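# Open the narrow cabinet's top drawer, close the rest

## Task

Pull the top drawer of the narrow cabinet with three drawers fully open and leave it open. Every other drawer in the room must end fully closed. No cabinet may be moved noticeably from its spot. The robot must not fall or be left leaning, or the task fails.

## Robot and tools

ROBOT. A Dexmate Vega: a three-wheeled mobile base with a torso of three links (thigh, shank, chest) folding in a Z, two seven-joint arms with two-finger grippers, and a head with pan, tilt and camera tilt. In its start posture it covers about 0.70 m by 0.63 m from above (0.91 m wide with arms folded), and its front edge is 0.35 m ahead of the base origin. It starts in the stand torso preset (hip 0.469, knee 1.617, waist 1.048). Other presets: stand_high 0.78, 1.57, 0.44; lean_20 0.52, 1.05, 0.18; lean_45 0.52, 1.05, -0.26; low_lean_45 0, 0, -0.79. Chest forward lean is knee - hip - waist. Fold the arms before low_lean_45. Arm fold, in joint-key order (shoulder pitch, shoulder yaw, upper arm roll, elbow, forearm roll, wrist pitch, wrist yaw): left 1, 0.5, -0.6, -2.5, 0, -0.9, 0; right -1, -0.5, 0.6, -2.5, 0, 0.9, 0.

FRAMES. All positions in metres. Base frame: origin on the floor at the turning point on the centre line (0.185 m behind the front axle), x forward, y left, z up. chest, left_hand and right_hand are reported in it. A hand point lies between the fingers, 0.033 m back from the closed tips; fingers point along its z, close along its y, and the back (wrist camera) faces -x. Reported hand positions get less accurate at long reach. The odometry frame is the base frame where the scene began; base_odometry counts wheel turns only (slip counts as motion), heading in rad, left positive.

move. One action per call, plus "cameras" (list of head_camera, left_wrist_camera, right_wrist_camera, or all; [] for none) and "blocking". With no action it just reports state and images.
- "base": exactly one key, each a relative offset from where the base last measured itself: translate_m (metres, + forward, -2 to 2), strafe_m (metres, + left, -2 to 2, heading may drift ~0.02 rad), rotate_rad (radians, + counter-clockwise from above, -3.2 to 3.2). Front wheels first swivel to the new direction (0.5 to 1.1 s).
- "joints": one dict for the whole robot, keyed by joint name, each value an absolute angle in rad. Torso: torso_hip_rad 0 to 1.57, torso_knee_rad 0 to 3.141, torso_waist_rad -1.57 to 1.57 (positive tips chest back). Left arm: shoulder pitch -3.041 to 3.041 (+ down), shoulder yaw -0.423 to 1.523, elbow -3.041 to 0.214 (negative bends up), wrist pitch ±1.366 (+ down), wrist yaw -1.348 to 1.087, rolls ±3.041. Right arm mirrors: shoulder pitch and wrist pitch negative mean down, shoulder yaw -1.523 to 0.423, wrist yaw -1.087 to 1.348. Grippers 0 (shut) to 0.785 per finger. Head: head_pan_rad ±2.792 (+ left), head_tilt_rad ±1.483, head_camera_tilt_rad -1.483 to 1.378 (+ down).
- "target": one hand to an absolute pose in the base frame: side ("left"/"right"), x, y, z in metres (-3 to 3), pitch_deg (90 fingers down, 0 level; -30 to 95), heading_deg (0 forward, + counter-clockwise), optional roll_deg (default 0), arm_speed (0.32 to 1.2 rad/s, default 0.32), line_only (true: straight path only, else refused). Robot must be still. Only min_time_s may accompany it. Straight paths up to 45 cm; otherwise an arc that can swing the elbow wide. Above 0.6 rad/s near objects use line_only. After "short (part of ...)" resend the same target.
- "speeds": per-action top speeds for base keys, translate_m 0.04 to 0.5 m/s (default 0.3), strafe_m 0.04 to 0.3, rotate_rad 0.1 to 0.6 rad/s. "min_time_s" 0.1 to 8 s sets a floor on arm and head motion durations.
- blocking true (default) returns once everything rests; false returns in about 0.5 s while motion continues.

wait: seconds 0 to 10, optional cameras; returns early when motions end. stop: brakes all your running motions. zoom_image: camera plus region [x0, y0, x1, y1] in pixels, at most 504 square, of that camera's newest image. finished_scene: scene (current scene number); ends the scene irreversibly, so the drawers must already be right.

RESULTS. base_status, joint_status, left_hand_status, right_hand_status: "moving", "done", "reached", "short", "refused" (with reason), "off_target" (resting away from target, maybe still pushing), "contact_stop", "time_out", "not_followed" (self-collision check held it back, with a cause line), "unfinished". A contact_stop or time_out halts the whole torso or arm group, and the first result showing it, or a refused move, cancels your later move/wait calls in that reply. Base "done" only means the wheels turned enough; a count near 0.000 or a time_out means it was blocked, and turned_by_imu over 0.03 rad after a straight drive suggests a bump. base_tilt gives forward/right lean in degrees (±2 bias). Joint torques follow joint_positions order; motor temperatures per arm; MOTOR HOT appears at 65 °C, an over-temperature stop at 80 °C.

CAUTIONS. Nothing prevents tipping: keep speeds at or below default when leaning forward or holding things out, and never drive fast into furniture, since the base keeps pushing against whatever it hits. Push drawers and doors at default arm or base speed. Never let the arms strike or squeeze each other, including fingers. After any stop, back the arm off before it overheats. Contact torque at a joint's load limit (shoulders 141, upper arm roll and elbow 75.2, forearm and wrist 23.5 N m) freezes that arm for 10 s. Avoid hard pulls or grips on the gripper, falling objects and shoving cabinets out of place. The scene keeps running while you think.

Each tool is called after "Call:" by a JSON object that holds its "op" and its "data", one argument or row to a line.

## Session

Call:
{"op": "move", "data": {

}}

Scene clock: 0.00 s.
Joint torques (N m): no reading
Motor temperatures (°C): left_arm=[31 31 31 26 40 35 41] | right_arm=[30 27 33 31 36 36 33]
base_odometry: x=+0.000 y=+0.000 heading=+0.000
turned_by_wheels: +0.000
turned_by_imu: +0.000
base_tilt: forward=+0.0 right=+0.8
base_status: not commanded
joint_positions: torso_hip_rad=+0.469 torso_knee_rad=+1.617 torso_waist_rad=+1.048 left_shoulder_pitch_rad=+2.217 left_shoulder_yaw_rad=-0.014 left_upper_arm_roll_rad=-0.004 left_elbow_rad=-1.080 left_forearm_roll_rad=+0.010 left_wrist_pitch_rad=-0.495 left_wrist_yaw_rad=-0.006 left_gripper_rad=+0.005 right_shoulder_pitch_rad=-2.194 right_shoulder_yaw_rad=-0.002 right_upper_arm_roll_rad=+0.006 right_elbow_rad=-1.112 right_forearm_roll_rad=+0.018 right_wrist_pitch_rad=+0.493 right_wrist_yaw_rad=-0.008 right_gripper_rad=+0.005 head_pan_rad=+0.000 head_tilt_rad=+0.000 head_camera_tilt_rad=+0.000
joint_status: not commanded
chest: x=-0.0111 y=+0.0000 z=+1.4155 quat_wxyz=(+0.999, +0.000, +0.050, +0.000) (m; base frame)
left_hand: x=+0.1501 y=+0.2220 z=+0.6144 quat_wxyz=(+0.402, -0.001, +0.915, -0.004) pitch_deg=+42.6 heading_deg=-0.5 roll_deg=-0.7 back=up (m; base frame)
right_hand: x=+0.1852 y=-0.2398 z=+0.6293 quat_wxyz=(+0.427, +0.011, +0.904, -0.007) pitch_deg=+39.4 heading_deg=-1.6 roll_deg=-0.3 back=up (m; base frame)
pictures: head_camera, left_wrist_camera, right_wrist_camera

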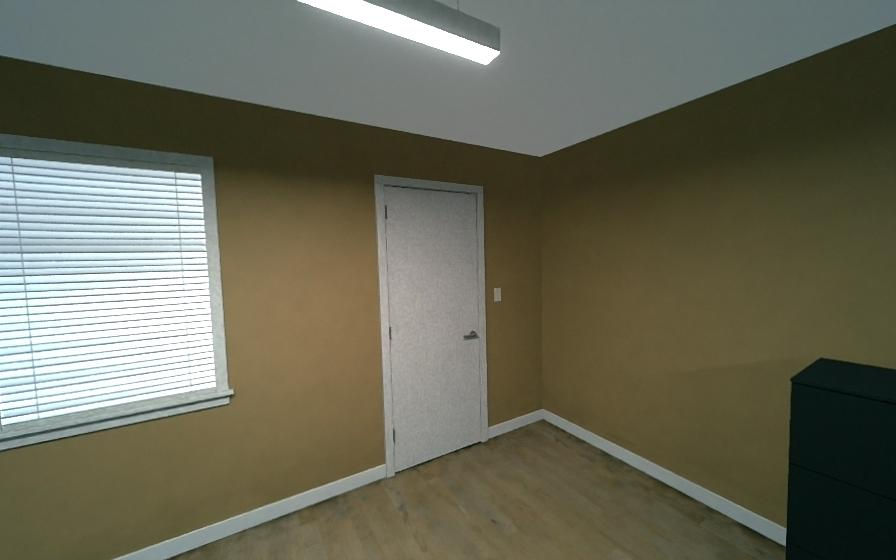

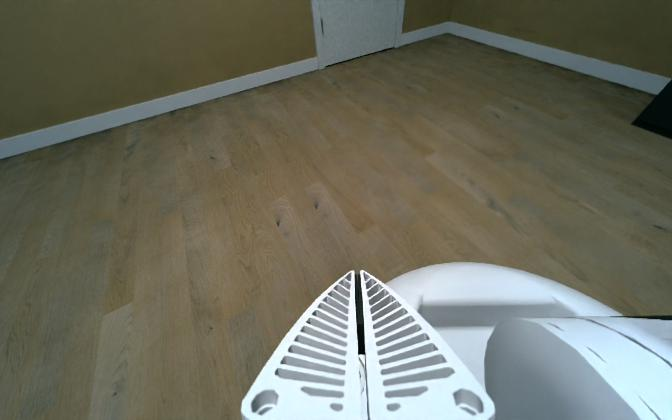

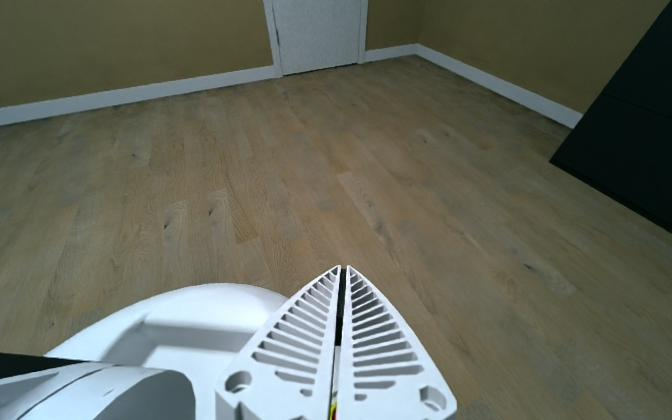

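Call:
{"op": "move", "data": {
  "joints": {"head_pan_rad": -1.2, "head_camera_tilt_rad": 0.3},
  "cameras": ["head_camera"]
}}

Call:
{"op": "move", "data": {
  "joints": {"head_pan_rad": -2.7, "head_camera_tilt_rad": 0.3},
  "cameras": ["head_camera"]
}}

Call:
{"op": "move", "data": {
  "joints": {"head_pan_rad": 1.6, "head_camera_tilt_rad": 0.3},
  "cameras": ["head_camera"]
}}

Scene clock: 1.73 s.
Joint torques (N m): left_arm=[4.17 -0.06 -0.51 -2.11 0.17 -1.28 -0.1] | right_arm=[-5.14 -0.79 0.54 -2.14 0.1 2.29 0.03]
move: done
base_odometry: x=+0.000 y=+0.000 heading=+0.000
turned_by_wheels: +0.000
turned_by_imu: +0.000
base_tilt: forward=+0.1 right=+0.7
base_status: not commanded
joint_positions: torso_hip_rad=+0.469 torso_knee_rad=+1.617 torso_waist_rad=+1.048 left_shoulder_pitch_rad=+2.217 left_shoulder_yaw_rad=-0.014 left_upper_arm_roll_rad=-0.004 left_elbow_rad=-1.080 left_forearm_roll_rad=+0.010 left_wrist_pitch_rad=-0.495 left_wrist_yaw_rad=-0.006 left_gripper_rad=+0.005 right_shoulder_pitch_rad=-2.194 right_shoulder_yaw_rad=-0.002 right_upper_arm_roll_rad=+0.006 right_elbow_rad=-1.112 right_forearm_roll_rad=+0.018 right_wrist_pitch_rad=+0.493 right_wrist_yaw_rad=-0.008 right_gripper_rad=+0.005 head_pan_rad=-1.200 head_tilt_rad=+0.000 head_camera_tilt_rad=+0.300
joint_status: all done
chest: x=-0.0111 y=+0.0000 z=+1.4155 quat_wxyz=(+0.999, +0.000, +0.050, +0.000)
left_hand: x=+0.1501 y=+0.2220 z=+0.6144 quat_wxyz=(+0.402, -0.001, +0.915, -0.004) pitch_deg=+42.6 heading_deg=-0.5 roll_deg=-0.7 back=up
right_hand: x=+0.1852 y=-0.2398 z=+0.6293 quat_wxyz=(+0.427, +0.011, +0.904, -0.007) pitch_deg=+39.4 heading_deg=-1.6 roll_deg=-0.3 back=up

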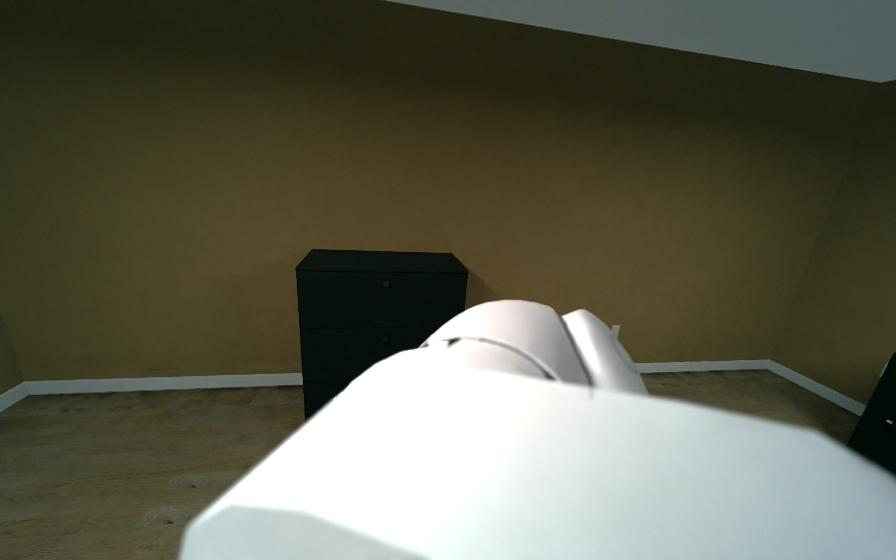

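Scene clock: 3.40 s.
Joint torques (N m): left_arm=[4.12 -0.27 -0.4 -2.22 0.19 -1.17 -0.12] | right_arm=[-5.19 -0.87 0.55 -2.15 0.1 2.27 0.04]
move: done
base_odometry: x=+0.000 y=+0.000 heading=+0.000
turned_by_wheels: +0.000
turned_by_imu: +0.000
base_tilt: forward=+0.1 right=+0.7
base_status: not commanded
joint_positions: torso_hip_rad=+0.469 torso_knee_rad=+1.617 torso_waist_rad=+1.048 left_shoulder_pitch_rad=+2.217 left_shoulder_yaw_rad=-0.014 left_upper_arm_roll_rad=-0.004 left_elbow_rad=-1.080 left_forearm_roll_rad=+0.010 left_wrist_pitch_rad=-0.495 left_wrist_yaw_rad=-0.006 left_gripper_rad=+0.005 right_shoulder_pitch_rad=-2.194 right_shoulder_yaw_rad=-0.002 right_upper_arm_roll_rad=+0.006 right_elbow_rad=-1.112 right_forearm_roll_rad=+0.018 right_wrist_pitch_rad=+0.493 right_wrist_yaw_rad=-0.008 right_gripper_rad=+0.005 head_pan_rad=-2.700 head_tilt_rad=+0.000 head_camera_tilt_rad=+0.300
joint_status: all done
chest: x=-0.0111 y=+0.0000 z=+1.4155 quat_wxyz=(+0.999, +0.000, +0.050, +0.000)
left_hand: x=+0.1501 y=+0.2220 z=+0.6144 quat_wxyz=(+0.402, -0.001, +0.915, -0.004) pitch_deg=+42.6 heading_deg=-0.5 roll_deg=-0.7 back=up
right_hand: x=+0.1852 y=-0.2398 z=+0.6293 quat_wxyz=(+0.427, +0.011, +0.904, -0.007) pitch_deg=+39.4 heading_deg=-1.6 roll_deg=-0.3 back=up

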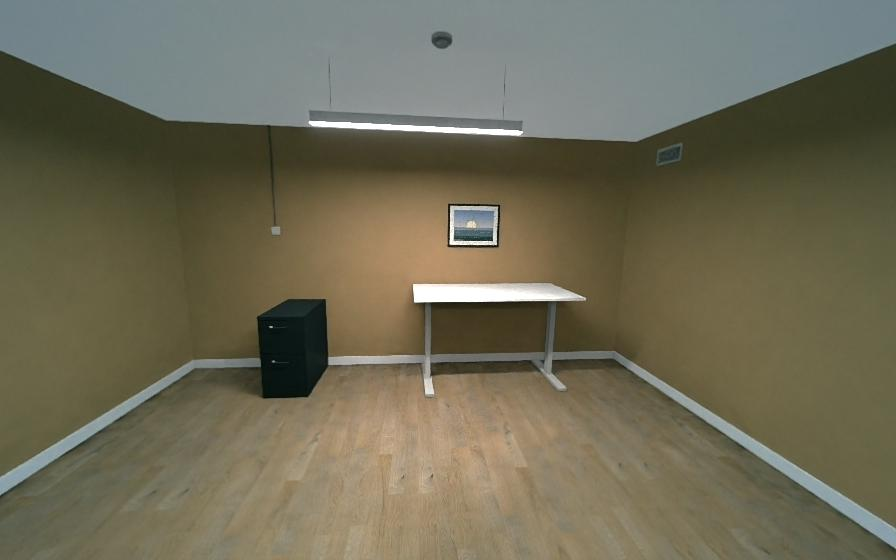

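Scene clock: 6.93 s.
Joint torques (N m): left_arm=[4.3 -0.36 -0.38 -2.33 0.15 -1.1 -0.13] | right_arm=[-5.11 -0.91 0.41 -2.2 0.11 2.22 0.07]
move: done
base_odometry: x=+0.000 y=+0.000 heading=+0.000
turned_by_wheels: +0.000
turned_by_imu: +0.000
base_tilt: forward=+0.0 right=+0.8
base_status: not commanded
joint_positions: torso_hip_rad=+0.469 torso_knee_rad=+1.617 torso_waist_rad=+1.048 left_shoulder_pitch_rad=+2.217 left_shoulder_yaw_rad=-0.014 left_upper_arm_roll_rad=-0.004 left_elbow_rad=-1.080 left_forearm_roll_rad=+0.010 left_wrist_pitch_rad=-0.495 left_wrist_yaw_rad=-0.006 left_gripper_rad=+0.005 right_shoulder_pitch_rad=-2.194 right_shoulder_yaw_rad=-0.002 right_upper_arm_roll_rad=+0.006 right_elbow_rad=-1.112 right_forearm_roll_rad=+0.018 right_wrist_pitch_rad=+0.493 right_wrist_yaw_rad=-0.008 right_gripper_rad=+0.005 head_pan_rad=+1.600 head_tilt_rad=+0.000 head_camera_tilt_rad=+0.300
joint_status: all done
chest: x=-0.0111 y=+0.0000 z=+1.4155 quat_wxyz=(+0.999, +0.000, +0.050, +0.000)
left_hand: x=+0.1501 y=+0.2220 z=+0.6144 quat_wxyz=(+0.402, -0.001, +0.915, -0.004) pitch_deg=+42.6 heading_deg=-0.5 roll_deg=-0.7 back=up
right_hand: x=+0.1852 y=-0.2398 z=+0.6293 quat_wxyz=(+0.427, +0.011, +0.904, -0.007) pitch_deg=+39.4 heading_deg=-1.6 roll_deg=-0.3 back=up

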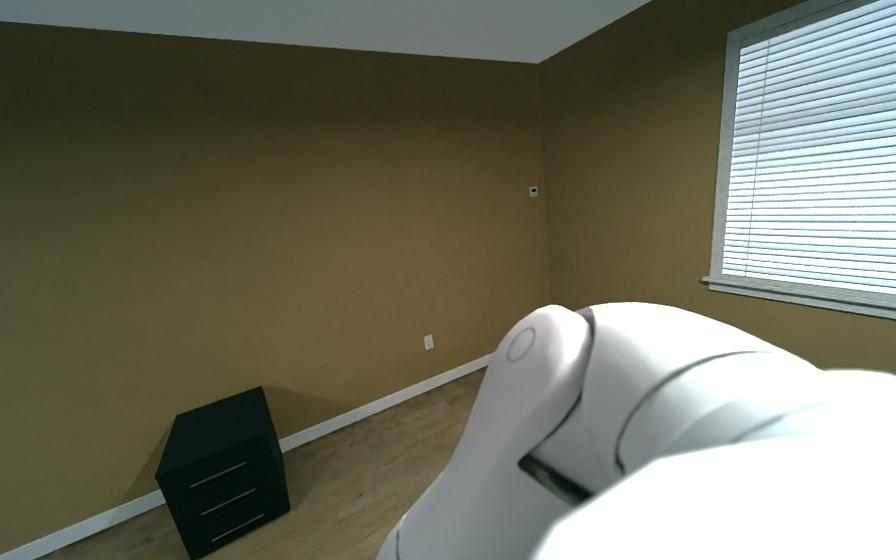

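Call:
{"op": "move", "data": {
  "base": {"rotate_rad": 2.16},
  "joints": {"head_pan_rad": 0, "head_camera_tilt_rad": 0.5},
  "cameras": ["head_camera"]
}}

Scene clock: 13.27 s.
Joint torques (N m): left_arm=[4.97 -0.37 -0.45 -2.22 0.15 -1.1 -0.14] | right_arm=[-4.86 -0.38 0.26 -1.83 0.14 2.18 0.12]
move: done
base_odometry: x=+0.003 y=-0.001 heading=+2.167
turned_by_wheels: +2.167
turned_by_imu: +2.155
base_tilt: forward=+0.1 right=+0.8
base_status: done
joint_positions: torso_hip_rad=+0.469 torso_knee_rad=+1.617 torso_waist_rad=+1.048 left_shoulder_pitch_rad=+2.217 left_shoulder_yaw_rad=-0.014 left_upper_arm_roll_rad=-0.004 left_elbow_rad=-1.080 left_forearm_roll_rad=+0.010 left_wrist_pitch_rad=-0.495 left_wrist_yaw_rad=-0.006 left_gripper_rad=+0.005 right_shoulder_pitch_rad=-2.194 right_shoulder_yaw_rad=-0.002 right_upper_arm_roll_rad=+0.006 right_elbow_rad=-1.112 right_forearm_roll_rad=+0.018 right_wrist_pitch_rad=+0.493 right_wrist_yaw_rad=-0.008 right_gripper_rad=+0.005 head_pan_rad=+0.000 head_tilt_rad=+0.000 head_camera_tilt_rad=+0.500
joint_status: all done
chest: x=-0.0111 y=+0.0000 z=+1.4155 quat_wxyz=(+0.999, +0.000, +0.050, +0.000)
left_hand: x=+0.1501 y=+0.2220 z=+0.6144 quat_wxyz=(+0.402, -0.001, +0.915, -0.004) pitch_deg=+42.6 heading_deg=-0.5 roll_deg=-0.7 back=up
right_hand: x=+0.1852 y=-0.2398 z=+0.6293 quat_wxyz=(+0.427, +0.011, +0.904, -0.007) pitch_deg=+39.4 heading_deg=-1.6 roll_deg=-0.3 back=up

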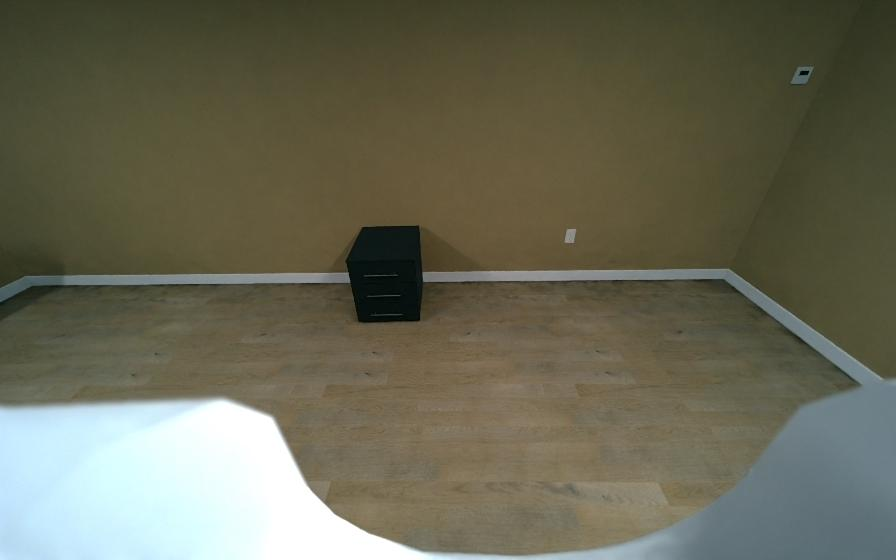

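Call:
{"op": "move", "data": {
  "base": {"strafe_m": 0.2},
  "joints": {"torso_hip_rad": 0.0, "torso_knee_rad": 0.9, "torso_waist_rad": 0.6},
  "cameras": ["head_camera"]
}}

Call:
{"op": "move", "data": {
  "target": {"side": "left", "x": 0.65, "y": 0.2, "z": 0.45, "pitch_deg": 0, "heading_deg": 0, "roll_deg": 90, "arm_speed": 0.6},
  "cameras": ["head_camera", "left_wrist_camera"]
}}

Scene clock: 18.07 s.
Joint torques (N m): left_arm=[-5.35 0.07 -0.62 -1.76 0.19 1.83 -0.03] | right_arm=[-9.83 -0.58 0.24 -0.75 0.17 2.12 0.12]
move: done
base_odometry: x=-0.162 y=-0.113 heading=+2.171
turned_by_wheels: +0.005
turned_by_imu: +0.002
base_tilt: forward=+0.0 right=+0.8
base_status: done
joint_positions: torso_hip_rad=+0.001 torso_knee_rad=+0.900 torso_waist_rad=+0.600 left_shoulder_pitch_rad=+2.218 left_shoulder_yaw_rad=-0.014 left_upper_arm_roll_rad=-0.004 left_elbow_rad=-1.080 left_forearm_roll_rad=+0.010 left_wrist_pitch_rad=-0.495 left_wrist_yaw_rad=-0.006 left_gripper_rad=+0.005 right_shoulder_pitch_rad=-2.194 right_shoulder_yaw_rad=-0.002 right_upper_arm_roll_rad=+0.006 right_elbow_rad=-1.112 right_forearm_roll_rad=+0.018 right_wrist_pitch_rad=+0.493 right_wrist_yaw_rad=-0.008 right_gripper_rad=+0.005 head_pan_rad=+0.000 head_tilt_rad=+0.000 head_camera_tilt_rad=+0.500
joint_status: all done
chest: x=+0.0589 y=+0.0000 z=+1.2077 quat_wxyz=(+0.989, +0.000, +0.149, +0.000)
left_hand: x=+0.0582 y=+0.2220 z=+0.3907 quat_wxyz=(+0.309, -0.002, +0.951, -0.004) pitch_deg=+54.0 heading_deg=-0.6 roll_deg=-0.8 back=up
right_hand: x=+0.0957 y=-0.2398 z=+0.3983 quat_wxyz=(+0.335, +0.010, +0.942, -0.008) pitch_deg=+50.8 heading_deg=-2.0 roll_deg=-0.8 back=up

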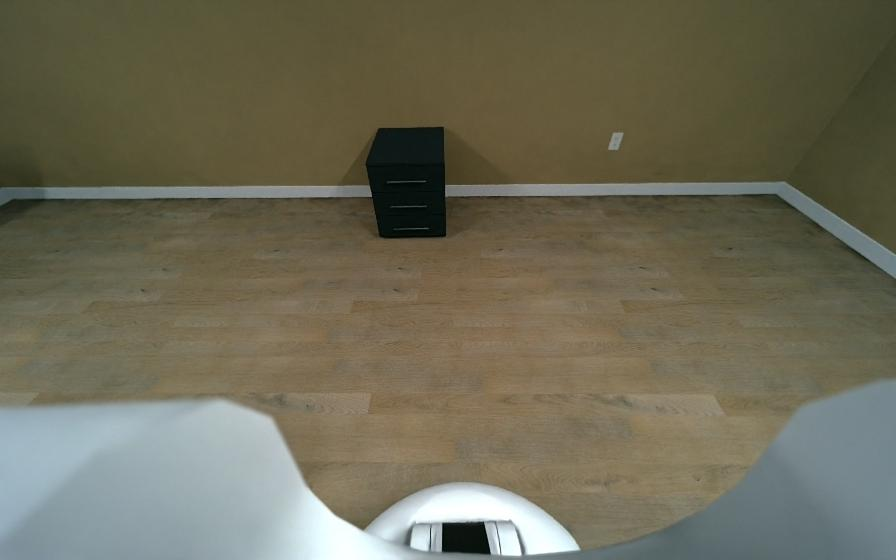

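Scene clock: 18.37 s.
Joint torques (N m): left_arm=[-5.1 -0.21 -0.62 -1.75 0.2 1.83 -0.05] | right_arm=[-9.8 -0.36 0.24 -0.73 0.19 2.11 0.11]
move: refused
base_odometry: x=-0.162 y=-0.113 heading=+2.171
turned_by_wheels: +0.000
turned_by_imu: +0.000
base_tilt: forward=+0.1 right=+0.7
base_status: not commanded
joint_positions: torso_hip_rad=+0.001 torso_knee_rad=+0.900 torso_waist_rad=+0.600 left_shoulder_pitch_rad=+2.218 left_shoulder_yaw_rad=-0.014 left_upper_arm_roll_rad=-0.004 left_elbow_rad=-1.080 left_forearm_roll_rad=+0.010 left_wrist_pitch_rad=-0.495 left_wrist_yaw_rad=-0.006 left_gripper_rad=+0.005 right_shoulder_pitch_rad=-2.194 right_shoulder_yaw_rad=-0.002 right_upper_arm_roll_rad=+0.006 right_elbow_rad=-1.112 right_forearm_roll_rad=+0.018 right_wrist_pitch_rad=+0.493 right_wrist_yaw_rad=-0.008 right_gripper_rad=+0.005 head_pan_rad=+0.000 head_tilt_rad=+0.000 head_camera_tilt_rad=+0.500
joint_status: not commanded
chest: x=+0.0589 y=+0.0000 z=+1.2077 quat_wxyz=(+0.989, +0.000, +0.149, +0.000)
left_hand: x=+0.0582 y=+0.2220 z=+0.3907 quat_wxyz=(+0.309, -0.002, +0.951, -0.004) pitch_deg=+54.0 heading_deg=-0.6 roll_deg=-0.8 back=up
left_hand_status: refused: the arm stands too near the robot already: the left finger into the base, as the model's coarse spheres have them (needs 2.0 cm clear). Nothing moved. Move it clear with "joints".
right_hand: x=+0.0957 y=-0.2398 z=+0.3983 quat_wxyz=(+0.335, +0.010, +0.942, -0.008) pitch_deg=+50.8 heading_deg=-2.0 roll_deg=-0.8 back=up

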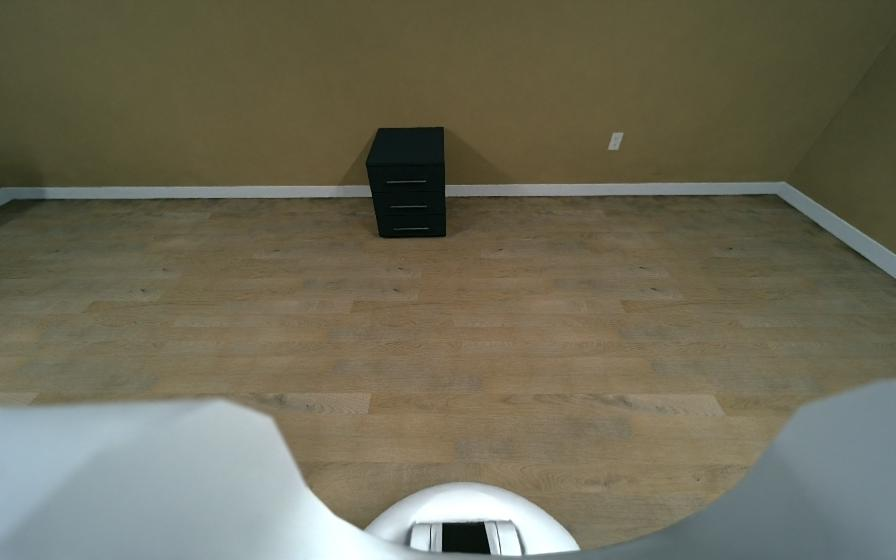

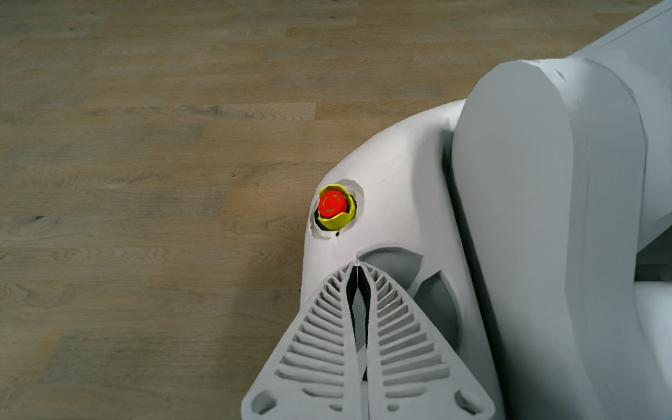

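Call:
{"op": "move", "data": {
  "joints": {"left_shoulder_pitch_rad": 1.4, "left_elbow_rad": -1.3}
}}

Call:
{"op": "move", "data": {
  "target": {"side": "left", "x": 0.65, "y": 0.2, "z": 0.45, "pitch_deg": 0, "heading_deg": 0, "roll_deg": 90, "arm_speed": 0.6},
  "cameras": ["head_camera", "left_wrist_camera"]
}}

Scene clock: 22.73 s.
Joint torques (N m): left_arm=[-19.41 -0.19 -0.57 -6.69 0.21 -2.07 0.03] | right_arm=[-9.53 -0.79 0.34 -0.65 0.16 2.15 0.11]
move: done
base_odometry: x=-0.162 y=-0.113 heading=+2.171
turned_by_wheels: +0.000
turned_by_imu: +0.000
base_tilt: forward=+0.1 right=+0.7
base_status: not commanded
joint_positions: torso_hip_rad=+0.001 torso_knee_rad=+0.900 torso_waist_rad=+0.600 left_shoulder_pitch_rad=+1.404 left_shoulder_yaw_rad=-0.014 left_upper_arm_roll_rad=-0.004 left_elbow_rad=-1.299 left_forearm_roll_rad=+0.010 left_wrist_pitch_rad=-0.495 left_wrist_yaw_rad=-0.006 left_gripper_rad=+0.005 right_shoulder_pitch_rad=-2.194 right_shoulder_yaw_rad=-0.002 right_upper_arm_roll_rad=+0.006 right_elbow_rad=-1.112 right_forearm_roll_rad=+0.018 right_wrist_pitch_rad=+0.493 right_wrist_yaw_rad=-0.008 right_gripper_rad=+0.005 head_pan_rad=+0.000 head_tilt_rad=+0.000 head_camera_tilt_rad=+0.500
joint_status: all done
chest: x=+0.0590 y=+0.0000 z=+1.2077 quat_wxyz=(+0.989, +0.000, +0.149, +0.000)
left_hand: x=+0.6905 y=+0.2240 z=+0.7757 quat_wxyz=(+0.738, +0.000, +0.675, -0.003) pitch_deg=-5.1 heading_deg=-0.2 roll_deg=-0.2 back=up
right_hand: x=+0.0957 y=-0.2398 z=+0.3983 quat_wxyz=(+0.335, +0.010, +0.942, -0.008) pitch_deg=+50.8 heading_deg=-2.0 roll_deg=-0.8 back=up
pictures: none

Scene clock: 23.03 s.
Joint torques (N m): left_arm=[-19.28 -0.13 -0.6 -6.69 0.19 -2.12 0.01] | right_arm=[-9.4 -0.57 0.32 -0.65 0.17 2.08 0.1]
move: refused
base_odometry: x=-0.162 y=-0.113 heading=+2.171
turned_by_wheels: +0.000
turned_by_imu: +0.000
base_tilt: forward=+0.1 right=+0.7
base_status: not commanded
joint_positions: torso_hip_rad=+0.001 torso_knee_rad=+0.900 torso_waist_rad=+0.600 left_shoulder_pitch_rad=+1.402 left_shoulder_yaw_rad=-0.014 left_upper_arm_roll_rad=-0.004 left_elbow_rad=-1.299 left_forearm_roll_rad=+0.010 left_wrist_pitch_rad=-0.495 left_wrist_yaw_rad=-0.006 left_gripper_rad=+0.005 right_shoulder_pitch_rad=-2.194 right_shoulder_yaw_rad=-0.002 right_upper_arm_roll_rad=+0.006 right_elbow_rad=-1.112 right_forearm_roll_rad=+0.018 right_wrist_pitch_rad=+0.493 right_wrist_yaw_rad=-0.008 right_gripper_rad=+0.005 head_pan_rad=+0.000 head_tilt_rad=+0.000 head_camera_tilt_rad=+0.500
joint_status: not commanded
chest: x=+0.0590 y=+0.0000 z=+1.2077 quat_wxyz=(+0.989, +0.000, +0.149, +0.000)
left_hand: x=+0.6915 y=+0.2240 z=+0.7774 quat_wxyz=(+0.739, +0.000, +0.674, -0.003) pitch_deg=-5.3 heading_deg=-0.2 roll_deg=-0.2 back=up
left_hand_status: refused: no posture of the arm gets there (left_wrist_yaw_rad at its limit): the closest leaves the hand 11.1 cm and 7 deg from the pose. Nothing moved.
right_hand: x=+0.0957 y=-0.2398 z=+0.3983 quat_wxyz=(+0.335, +0.010, +0.942, -0.008) pitch_deg=+50.8 heading_deg=-2.0 roll_deg=-0.8 back=up

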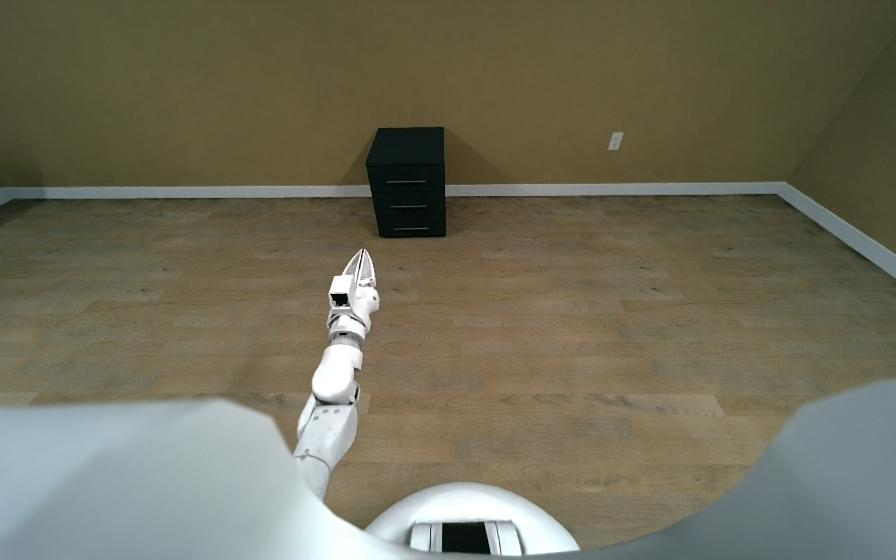

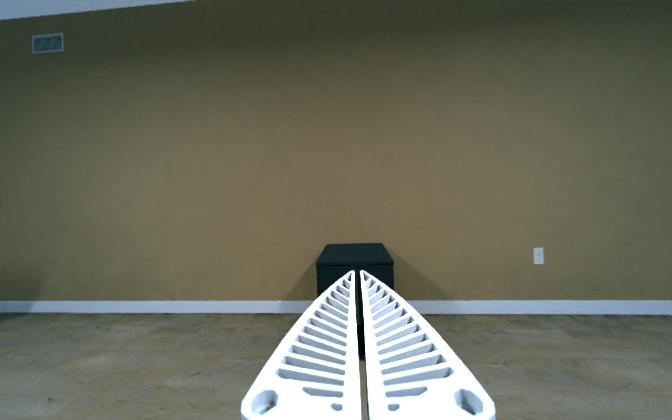

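Call:
{"op": "move", "data": {
  "target": {"side": "left", "x": 0.68, "y": 0.2, "z": 0.48, "pitch_deg": 25, "heading_deg": 0, "roll_deg": 90, "arm_speed": 0.6},
  "cameras": ["head_camera", "left_wrist_camera"]
}}

Scene clock: 23.80 s.
Joint torques (N m): left_arm=[-19.18 -0.43 -0.55 -6.66 0.21 -2.09 0.05] | right_arm=[-9.57 -0.92 0.39 -0.52 0.18 2.03 0.12]
move: refused
base_odometry: x=-0.162 y=-0.113 heading=+2.171
turned_by_wheels: +0.000
turned_by_imu: +0.000
base_tilt: forward=+0.1 right=+0.7
base_status: not commanded
joint_positions: torso_hip_rad=+0.001 torso_knee_rad=+0.900 torso_waist_rad=+0.600 left_shoulder_pitch_rad=+1.401 left_shoulder_yaw_rad=-0.014 left_upper_arm_roll_rad=-0.004 left_elbow_rad=-1.300 left_forearm_roll_rad=+0.010 left_wrist_pitch_rad=-0.495 left_wrist_yaw_rad=-0.006 left_gripper_rad=+0.005 right_shoulder_pitch_rad=-2.194 right_shoulder_yaw_rad=-0.002 right_upper_arm_roll_rad=+0.006 right_elbow_rad=-1.112 right_forearm_roll_rad=+0.018 right_wrist_pitch_rad=+0.493 right_wrist_yaw_rad=-0.008 right_gripper_rad=+0.005 head_pan_rad=+0.000 head_tilt_rad=+0.000 head_camera_tilt_rad=+0.500
joint_status: not commanded
chest: x=+0.0590 y=+0.0000 z=+1.2077 quat_wxyz=(+0.989, +0.000, +0.149, +0.000)
left_hand: x=+0.6922 y=+0.2240 z=+0.7786 quat_wxyz=(+0.740, +0.000, +0.673, -0.003) pitch_deg=-5.4 heading_deg=-0.2 roll_deg=-0.2 back=up
left_hand_status: refused: no posture of the arm gets there (out of reach): the closest leaves the hand 2.1 cm and 0 deg from the pose. Nothing moved.
right_hand: x=+0.0957 y=-0.2398 z=+0.3983 quat_wxyz=(+0.335, +0.010, +0.942, -0.008) pitch_deg=+50.8 heading_deg=-2.0 roll_deg=-0.8 back=up

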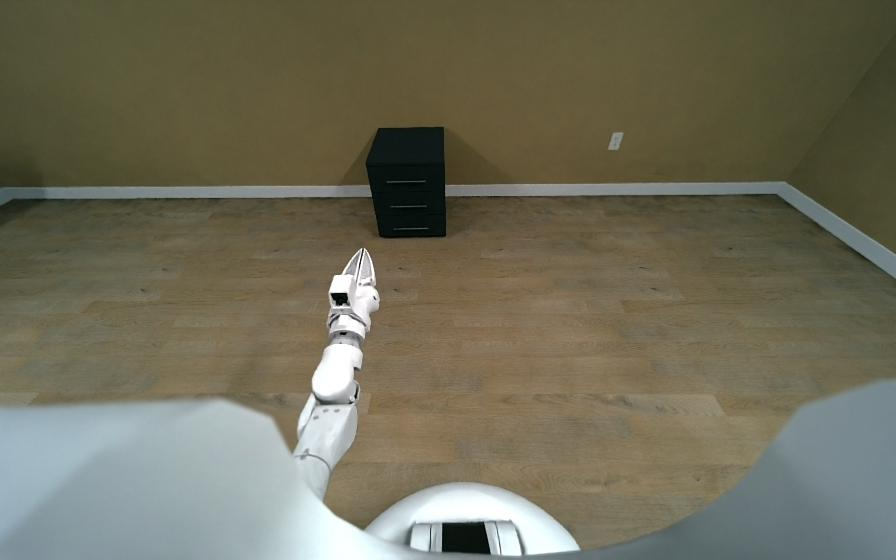

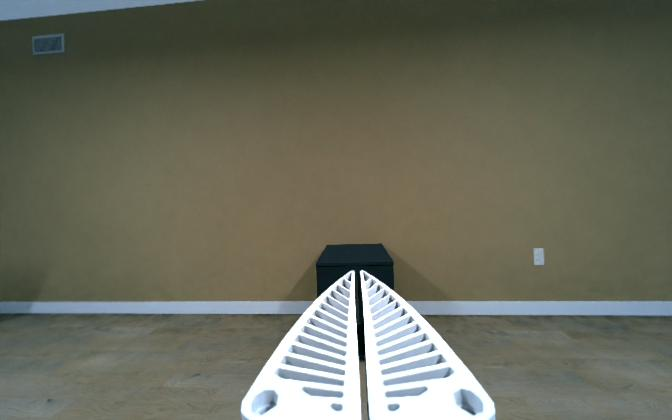

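Call:
{"op": "move", "data": {
  "joints": {"torso_knee_rad": 0.65, "torso_hip_rad": 0.0, "torso_waist_rad": 0.15}
}}

Call:
{"op": "move", "data": {
  "target": {"side": "left", "x": 0.66, "y": 0.2, "z": 0.48, "pitch_deg": 20, "heading_deg": 0, "roll_deg": 90, "arm_speed": 0.6},
  "cameras": ["head_camera", "left_wrist_camera"]
}}

Scene clock: 26.97 s.
Joint torques (N m): left_arm=[-13.27 -0.71 -0.56 -5.82 0.23 -1.98 0.09] | right_arm=[-25.73 -0.59 -1.45 12.3 -1.05 -12.62 3.27]
move: done
base_odometry: x=-0.162 y=-0.113 heading=+2.171
turned_by_wheels: +0.000
turned_by_imu: +0.000
base_tilt: forward=+0.0 right=+0.8
base_status: not commanded
joint_positions: torso_hip_rad=+0.001 torso_knee_rad=+0.650 torso_waist_rad=+0.150 left_shoulder_pitch_rad=+1.400 left_shoulder_yaw_rad=-0.014 left_upper_arm_roll_rad=-0.004 left_elbow_rad=-1.300 left_forearm_roll_rad=+0.010 left_wrist_pitch_rad=-0.495 left_wrist_yaw_rad=-0.006 left_gripper_rad=+0.005 right_shoulder_pitch_rad=-2.193 right_shoulder_yaw_rad=-0.002 right_upper_arm_roll_rad=+0.006 right_elbow_rad=-1.113 right_forearm_roll_rad=+0.018 right_wrist_pitch_rad=+0.497 right_wrist_yaw_rad=-0.009 right_gripper_rad=+0.005 head_pan_rad=+0.000 head_tilt_rad=+0.000 head_camera_tilt_rad=+0.500
joint_status: all done
chest: x=+0.0571 y=+0.0000 z=+1.1285 quat_wxyz=(+0.969, +0.000, +0.247, +0.000)
left_hand: x=+0.5926 y=+0.2240 z=+0.5824 quat_wxyz=(+0.669, +0.000, +0.743, -0.003) pitch_deg=+6.0 heading_deg=-0.2 roll_deg=-0.3 back=up
right_hand: x=-0.0656 y=-0.2402 z=+0.3286 quat_wxyz=(+0.242, +0.010, +0.970, -0.010) pitch_deg=+62.0 heading_deg=-2.8 roll_deg=-1.7 back=up
pictures: none

Scene clock: 30.77 s.
Joint torques (N m): left_arm=[-19.31 -5.62 -0.52 -4.33 -0.25 -0.01 -1.07] | right_arm=[-26.22 -0.21 -1.59 12.16 -1.06 -12.37 3.21]
move: done
base_odometry: x=-0.162 y=-0.113 heading=+2.171
turned_by_wheels: +0.000
turned_by_imu: +0.000
base_tilt: forward=+0.1 right=+0.8
base_status: not commanded
joint_positions: torso_hip_rad=+0.001 torso_knee_rad=+0.650 torso_waist_rad=+0.150 left_shoulder_pitch_rad=+1.072 left_shoulder_yaw_rad=-0.275 left_upper_arm_roll_rad=-0.368 left_elbow_rad=-1.022 left_forearm_roll_rad=-1.135 left_wrist_pitch_rad=+0.152 left_wrist_yaw_rad=-0.286 left_gripper_rad=+0.005 right_shoulder_pitch_rad=-2.193 right_shoulder_yaw_rad=-0.002 right_upper_arm_roll_rad=+0.006 right_elbow_rad=-1.113 right_forearm_roll_rad=+0.018 right_wrist_pitch_rad=+0.497 right_wrist_yaw_rad=-0.009 right_gripper_rad=+0.005 head_pan_rad=+0.000 head_tilt_rad=+0.000 head_camera_tilt_rad=+0.500
joint_status: not commanded
chest: x=+0.0571 y=+0.0000 z=+1.1285 quat_wxyz=(+0.969, +0.000, +0.247, +0.000)
left_hand: x=+0.6594 y=+0.2003 z=+0.4797 quat_wxyz=(+0.407, -0.578, +0.581, -0.404) pitch_deg=+20.0 heading_deg=+0.0 roll_deg=-89.6
left_hand_status: reached (straight line, planned for 2.3 s): 1 mm and 0.3 deg off.
right_hand: x=-0.0656 y=-0.2402 z=+0.3286 quat_wxyz=(+0.242, +0.010, +0.970, -0.010) pitch_deg=+62.0 heading_deg=-2.8 roll_deg=-1.7 back=up

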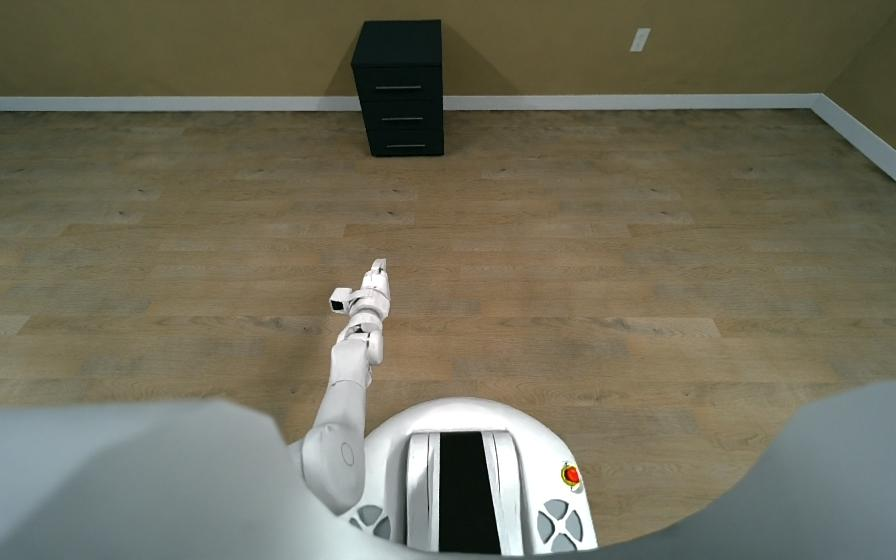

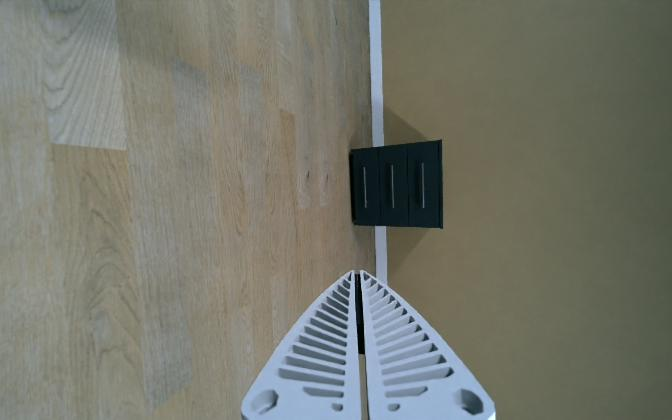

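Call:
{"op": "move", "data": {
  "base": {"translate_m": 0.85},
  "joints": {"right_shoulder_pitch_rad": -1.8, "right_elbow_rad": -1.6, "left_gripper_rad": 0.3},
  "cameras": ["head_camera", "left_wrist_camera"]
}}

Scene clock: 42.33 s.
Joint torques (N m): left_arm=[-17.97 -4.84 -0.35 -4.44 -0.2 -0.41 -1.09] | right_arm=[108.45 -2.41 4.43 -38.16 2.13 14.31 -3.64]
Motor temperatures (°C): left_arm=[31 31 31 26 40 35 41] | right_arm=[35 27 33 36 36 42 33]
move: torque_fault
TORQUE FAULT: right_wrist_pitch_rad reached its load limit. The right arm stopped for 10 seconds, dropped its targets and accepts commands again: back off and push less far. The stop added 5.7 s to the call.
base_odometry: x=-0.642 y=+0.588 heading=+2.171
turned_by_wheels: -0.001
turned_by_imu: -0.003
base_tilt: forward=+0.1 right=+0.8
base_status: done
joint_positions: torso_hip_rad=+0.001 torso_knee_rad=+0.651 torso_waist_rad=+0.149 left_shoulder_pitch_rad=+1.071 left_shoulder_yaw_rad=-0.275 left_upper_arm_roll_rad=-0.370 left_elbow_rad=-1.020 left_forearm_roll_rad=-1.139 left_wrist_pitch_rad=+0.155 left_wrist_yaw_rad=-0.286 left_gripper_rad=+0.300 right_shoulder_pitch_rad=-2.153 right_shoulder_yaw_rad=-0.002 right_upper_arm_roll_rad=+0.005 right_elbow_rad=-1.162 right_forearm_roll_rad=+0.017 right_wrist_pitch_rad=+0.486 right_wrist_yaw_rad=-0.007 right_gripper_rad=+0.005 head_pan_rad=+0.000 head_tilt_rad=+0.000 head_camera_tilt_rad=+0.500
joint_status: right_shoulder_pitch_rad torque_fault (moved +0.040 of +0.393); right_elbow_rad torque_fault (moved -0.049 of -0.487); the others done
chest: x=+0.0575 y=+0.0000 z=+1.1285 quat_wxyz=(+0.969, +0.000, +0.248, +0.000)
left_hand: x=+0.6596 y=+0.2000 z=+0.4792 quat_wxyz=(+0.405, -0.579, +0.580, -0.405) pitch_deg=+20.1 heading_deg=+0.0 roll_deg=-90.0
right_hand: x=-0.0080 y=-0.2388 z=+0.3306 quat_wxyz=(+0.279, +0.009, +0.960, -0.008) pitch_deg=+57.6 heading_deg=-2.1 roll_deg=-1.1 back=up
ARM HIT: the robot struck its own base or body hard.

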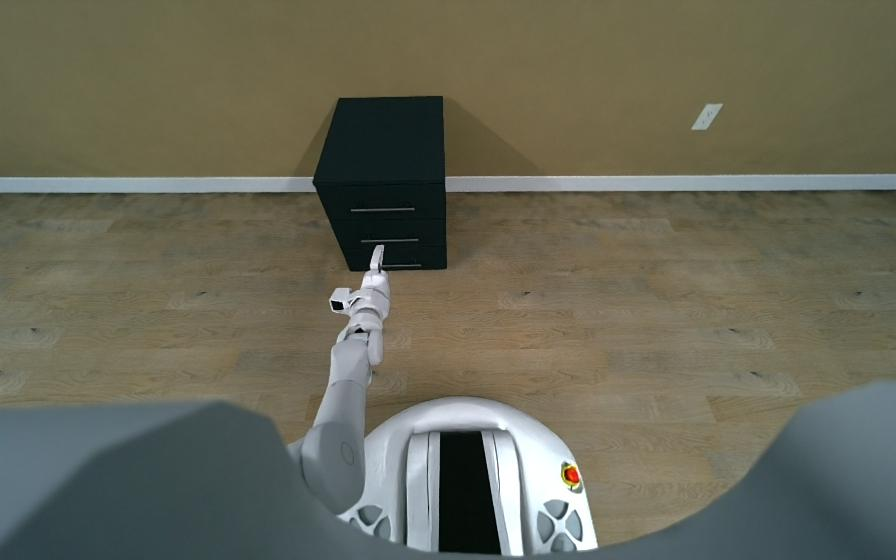

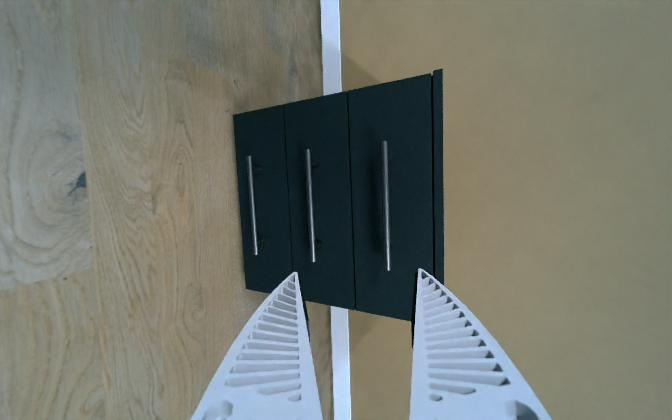

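Call:
{"op": "move", "data": {
  "joints": {"right_shoulder_pitch_rad": -2.4, "right_elbow_rad": -1.112},
  "min_time_s": 2
}}

Scene clock: 45.40 s.
Joint torques (N m): left_arm=[-17.85 -4.6 -0.3 -4.49 -0.25 -0.44 -1.13] | right_arm=[-31.68 -0.16 -3.6 3.85 -0.05 0.44 0.26]
move: done
base_odometry: x=-0.642 y=+0.588 heading=+2.171
turned_by_wheels: +0.000
turned_by_imu: +0.000
base_tilt: forward=+0.0 right=+0.8
base_status: not commanded
joint_positions: torso_hip_rad=+0.001 torso_knee_rad=+0.650 torso_waist_rad=+0.150 left_shoulder_pitch_rad=+1.071 left_shoulder_yaw_rad=-0.275 left_upper_arm_roll_rad=-0.370 left_elbow_rad=-1.020 left_forearm_roll_rad=-1.139 left_wrist_pitch_rad=+0.155 left_wrist_yaw_rad=-0.286 left_gripper_rad=+0.300 right_shoulder_pitch_rad=-2.396 right_shoulder_yaw_rad=-0.002 right_upper_arm_roll_rad=+0.006 right_elbow_rad=-1.113 right_forearm_roll_rad=+0.018 right_wrist_pitch_rad=+0.489 right_wrist_yaw_rad=-0.008 right_gripper_rad=+0.005 head_pan_rad=+0.000 head_tilt_rad=+0.000 head_camera_tilt_rad=+0.500
joint_status: all done
chest: x=+0.0571 y=+0.0000 z=+1.1284 quat_wxyz=(+0.969, +0.000, +0.247, +0.000)
left_hand: x=+0.6598 y=+0.2000 z=+0.4797 quat_wxyz=(+0.405, -0.579, +0.579, -0.405) pitch_deg=+20.0 heading_deg=+0.0 roll_deg=-90.0
right_hand: x=-0.2269 y=-0.2398 z=+0.3688 quat_wxyz=(+0.139, +0.008, +0.990, -0.010) pitch_deg=+74.0 heading_deg=-4.6 roll_deg=-3.6 back=up
pictures: none

Call:
{"op": "move", "data": {
  "target": {"side": "left", "x": 0.66, "y": 0.22, "z": 0.445, "pitch_deg": 15, "heading_deg": 0, "roll_deg": -90}
}}

Call:
{"op": "move", "data": {
  "base": {"translate_m": 0.17},
  "speeds": {"translate_m": 0.15},
  "cameras": ["head_camera", "left_wrist_camera"]
}}

Scene clock: 46.63 s.
Joint torques (N m): left_arm=[-17.77 -4.61 -0.32 -4.56 -0.22 -0.48 -1.13] | right_arm=[-31.96 -0.26 -3.6 4.11 -0.04 0.47 0.27]
move: refused
base_odometry: x=-0.642 y=+0.588 heading=+2.171
turned_by_wheels: +0.000
turned_by_imu: +0.000
base_tilt: forward=+0.0 right=+0.8
base_status: not commanded
joint_positions: torso_hip_rad=+0.001 torso_knee_rad=+0.650 torso_waist_rad=+0.150 left_shoulder_pitch_rad=+1.071 left_shoulder_yaw_rad=-0.275 left_upper_arm_roll_rad=-0.370 left_elbow_rad=-1.020 left_forearm_roll_rad=-1.139 left_wrist_pitch_rad=+0.155 left_wrist_yaw_rad=-0.286 left_gripper_rad=+0.300 right_shoulder_pitch_rad=-2.399 right_shoulder_yaw_rad=-0.002 right_upper_arm_roll_rad=+0.006 right_elbow_rad=-1.112 right_forearm_roll_rad=+0.018 right_wrist_pitch_rad=+0.489 right_wrist_yaw_rad=-0.008 right_gripper_rad=+0.005 head_pan_rad=+0.000 head_tilt_rad=+0.000 head_camera_tilt_rad=+0.500
joint_status: not commanded
chest: x=+0.0571 y=+0.0000 z=+1.1284 quat_wxyz=(+0.969, +0.000, +0.247, +0.000)
left_hand: x=+0.6598 y=+0.2000 z=+0.4797 quat_wxyz=(+0.405, -0.579, +0.579, -0.405) pitch_deg=+20.0 heading_deg=+0.0 roll_deg=-90.0
left_hand_status: refused: no posture of the arm gets there (out of reach): the closest leaves the hand 0.9 cm and 0 deg from the pose. Nothing moved.
right_hand: x=-0.2303 y=-0.2398 z=+0.3698 quat_wxyz=(+0.136, +0.008, +0.991, -0.010) pitch_deg=+74.3 heading_deg=-4.7 roll_deg=-3.7 back=up
pictures: none

not run: a stop that you did not command came earlier in this reply.

Call:
{"op": "move", "data": {
  "target": {"side": "left", "x": 0.63, "y": 0.22, "z": 0.445, "pitch_deg": 20, "heading_deg": 0, "roll_deg": -90}
}}

Call:
{"op": "move", "data": {
  "base": {"translate_m": 0.18},
  "speeds": {"translate_m": 0.15},
  "cameras": ["head_camera", "left_wrist_camera"]
}}

Scene clock: 48.83 s.
Joint torques (N m): left_arm=[-17.97 0.94 -1.9 -3.65 -0.28 -0.52 -1.22] | right_arm=[-31.93 -0.02 -3.54 4.03 -0.06 0.58 0.29]
move: done
base_odometry: x=-0.642 y=+0.588 heading=+2.171
turned_by_wheels: +0.000
turned_by_imu: +0.000
base_tilt: forward=+0.0 right=+0.7
base_status: not commanded
joint_positions: torso_hip_rad=+0.001 torso_knee_rad=+0.650 torso_waist_rad=+0.150 left_shoulder_pitch_rad=+1.055 left_shoulder_yaw_rad=-0.209 left_upper_arm_roll_rad=-0.401 left_elbow_rad=-0.857 left_forearm_roll_rad=-1.146 left_wrist_pitch_rad=+0.154 left_wrist_yaw_rad=-0.424 left_gripper_rad=+0.300 right_shoulder_pitch_rad=-2.400 right_shoulder_yaw_rad=-0.002 right_upper_arm_roll_rad=+0.006 right_elbow_rad=-1.112 right_forearm_roll_rad=+0.018 right_wrist_pitch_rad=+0.489 right_wrist_yaw_rad=-0.008 right_gripper_rad=+0.005 head_pan_rad=+0.000 head_tilt_rad=+0.000 head_camera_tilt_rad=+0.500
joint_status: not commanded
chest: x=+0.0571 y=+0.0000 z=+1.1284 quat_wxyz=(+0.969, +0.000, +0.247, +0.000)
left_hand: x=+0.6305 y=+0.2193 z=+0.4455 quat_wxyz=(+0.405, -0.579, +0.579, -0.406) pitch_deg=+20.0 heading_deg=+0.0 roll_deg=+90.0
left_hand_status: reached (straight line, planned for 0.9 s): 1 mm and 0.0 deg off.
right_hand: x=-0.2304 y=-0.2398 z=+0.3699 quat_wxyz=(+0.136, +0.008, +0.991, -0.010) pitch_deg=+74.3 heading_deg=-4.7 roll_deg=-3.7 back=up
pictures: none

Scene clock: 51.13 s.
Joint torques (N m): left_arm=[-17.22 1.1 -1.69 -3.61 -0.25 -0.21 -1.2] | right_arm=[-31.08 -0.23 -3.23 3.49 -0.01 0.66 0.21]
move: done
base_odometry: x=-0.744 y=+0.736 heading=+2.170
turned_by_wheels: -0.001
turned_by_imu: -0.001
base_tilt: forward=+0.1 right=+0.8
base_status: done
joint_positions: torso_hip_rad=+0.001 torso_knee_rad=+0.650 torso_waist_rad=+0.150 left_shoulder_pitch_rad=+1.055 left_shoulder_yaw_rad=-0.208 left_upper_arm_roll_rad=-0.402 left_elbow_rad=-0.853 left_forearm_roll_rad=-1.146 left_wrist_pitch_rad=+0.154 left_wrist_yaw_rad=-0.427 left_gripper_rad=+0.300 right_shoulder_pitch_rad=-2.400 right_shoulder_yaw_rad=-0.002 right_upper_arm_roll_rad=+0.006 right_elbow_rad=-1.112 right_forearm_roll_rad=+0.018 right_wrist_pitch_rad=+0.489 right_wrist_yaw_rad=-0.008 right_gripper_rad=+0.005 head_pan_rad=+0.000 head_tilt_rad=+0.000 head_camera_tilt_rad=+0.500
joint_status: not commanded
chest: x=+0.0571 y=+0.0000 z=+1.1284 quat_wxyz=(+0.969, +0.000, +0.247, +0.000)
left_hand: x=+0.6298 y=+0.2198 z=+0.4448 quat_wxyz=(+0.405, -0.579, +0.579, -0.406) pitch_deg=+20.0 heading_deg=+0.0 roll_deg=+90.0
right_hand: x=-0.2305 y=-0.2398 z=+0.3699 quat_wxyz=(+0.136, +0.008, +0.991, -0.010) pitch_deg=+74.3 heading_deg=-4.7 roll_deg=-3.7 back=up

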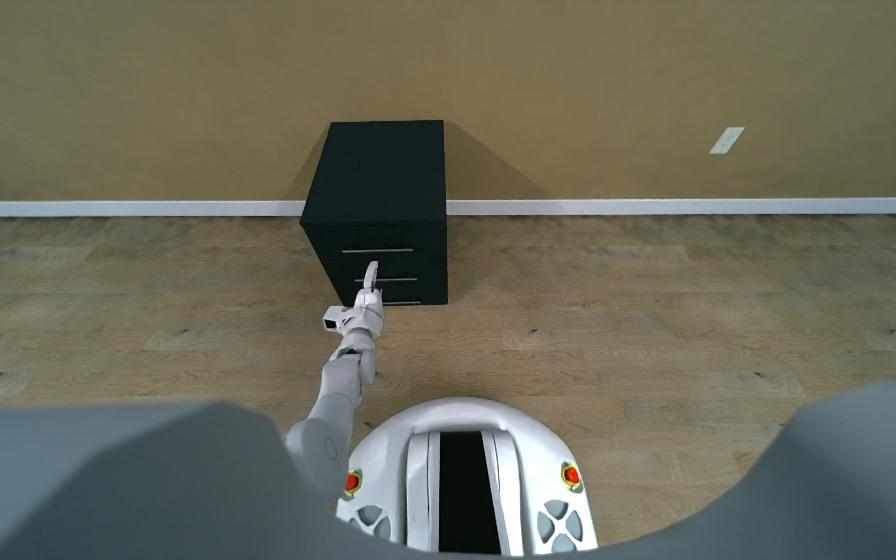

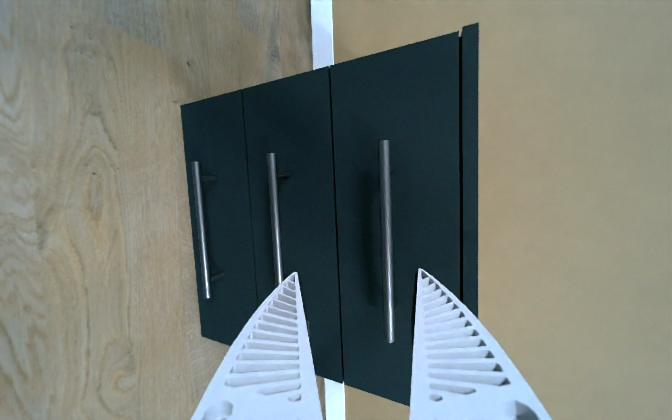

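Call:
{"op": "move", "data": {
  "base": {"translate_m": 0.07},
  "speeds": {"translate_m": 0.1},
  "cameras": ["head_camera", "left_wrist_camera"]
}}

Scene clock: 53.13 s.
Joint torques (N m): left_arm=[-17.49 1.01 -1.51 -3.72 -0.26 0.02 -1.21] | right_arm=[-30.89 -0.52 -3.17 3.33 0 0.67 0.25]
move: done
base_odometry: x=-0.784 y=+0.794 heading=+2.169
turned_by_wheels: -0.001
turned_by_imu: -0.001
base_tilt: forward=+0.0 right=+0.8
base_status: done
joint_positions: torso_hip_rad=+0.001 torso_knee_rad=+0.650 torso_waist_rad=+0.150 left_shoulder_pitch_rad=+1.055 left_shoulder_yaw_rad=-0.208 left_upper_arm_roll_rad=-0.402 left_elbow_rad=-0.853 left_forearm_roll_rad=-1.146 left_wrist_pitch_rad=+0.154 left_wrist_yaw_rad=-0.427 left_gripper_rad=+0.300 right_shoulder_pitch_rad=-2.400 right_shoulder_yaw_rad=-0.002 right_upper_arm_roll_rad=+0.006 right_elbow_rad=-1.112 right_forearm_roll_rad=+0.018 right_wrist_pitch_rad=+0.489 right_wrist_yaw_rad=-0.008 right_gripper_rad=+0.005 head_pan_rad=+0.000 head_tilt_rad=+0.000 head_camera_tilt_rad=+0.500
joint_status: not commanded
chest: x=+0.0571 y=+0.0000 z=+1.1284 quat_wxyz=(+0.969, +0.000, +0.247, +0.000)
left_hand: x=+0.6298 y=+0.2198 z=+0.4448 quat_wxyz=(+0.405, -0.579, +0.579, -0.406) pitch_deg=+20.0 heading_deg=+0.0 roll_deg=+90.0
right_hand: x=-0.2305 y=-0.2398 z=+0.3699 quat_wxyz=(+0.136, +0.008, +0.991, -0.010) pitch_deg=+74.3 heading_deg=-4.7 roll_deg=-3.7 back=up

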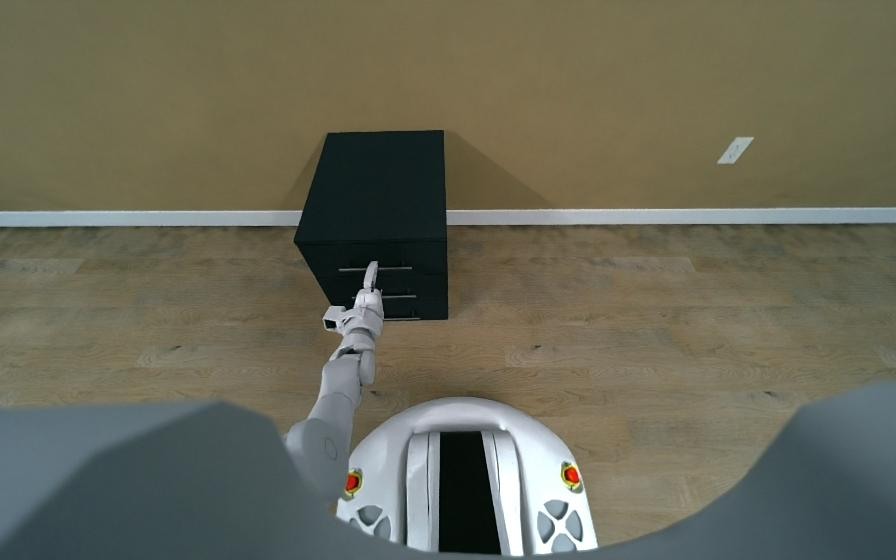

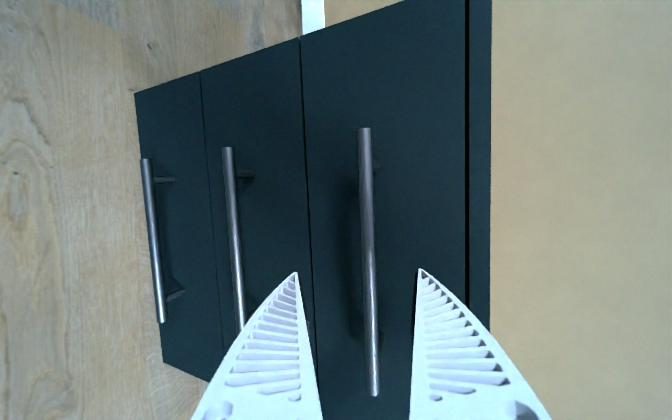

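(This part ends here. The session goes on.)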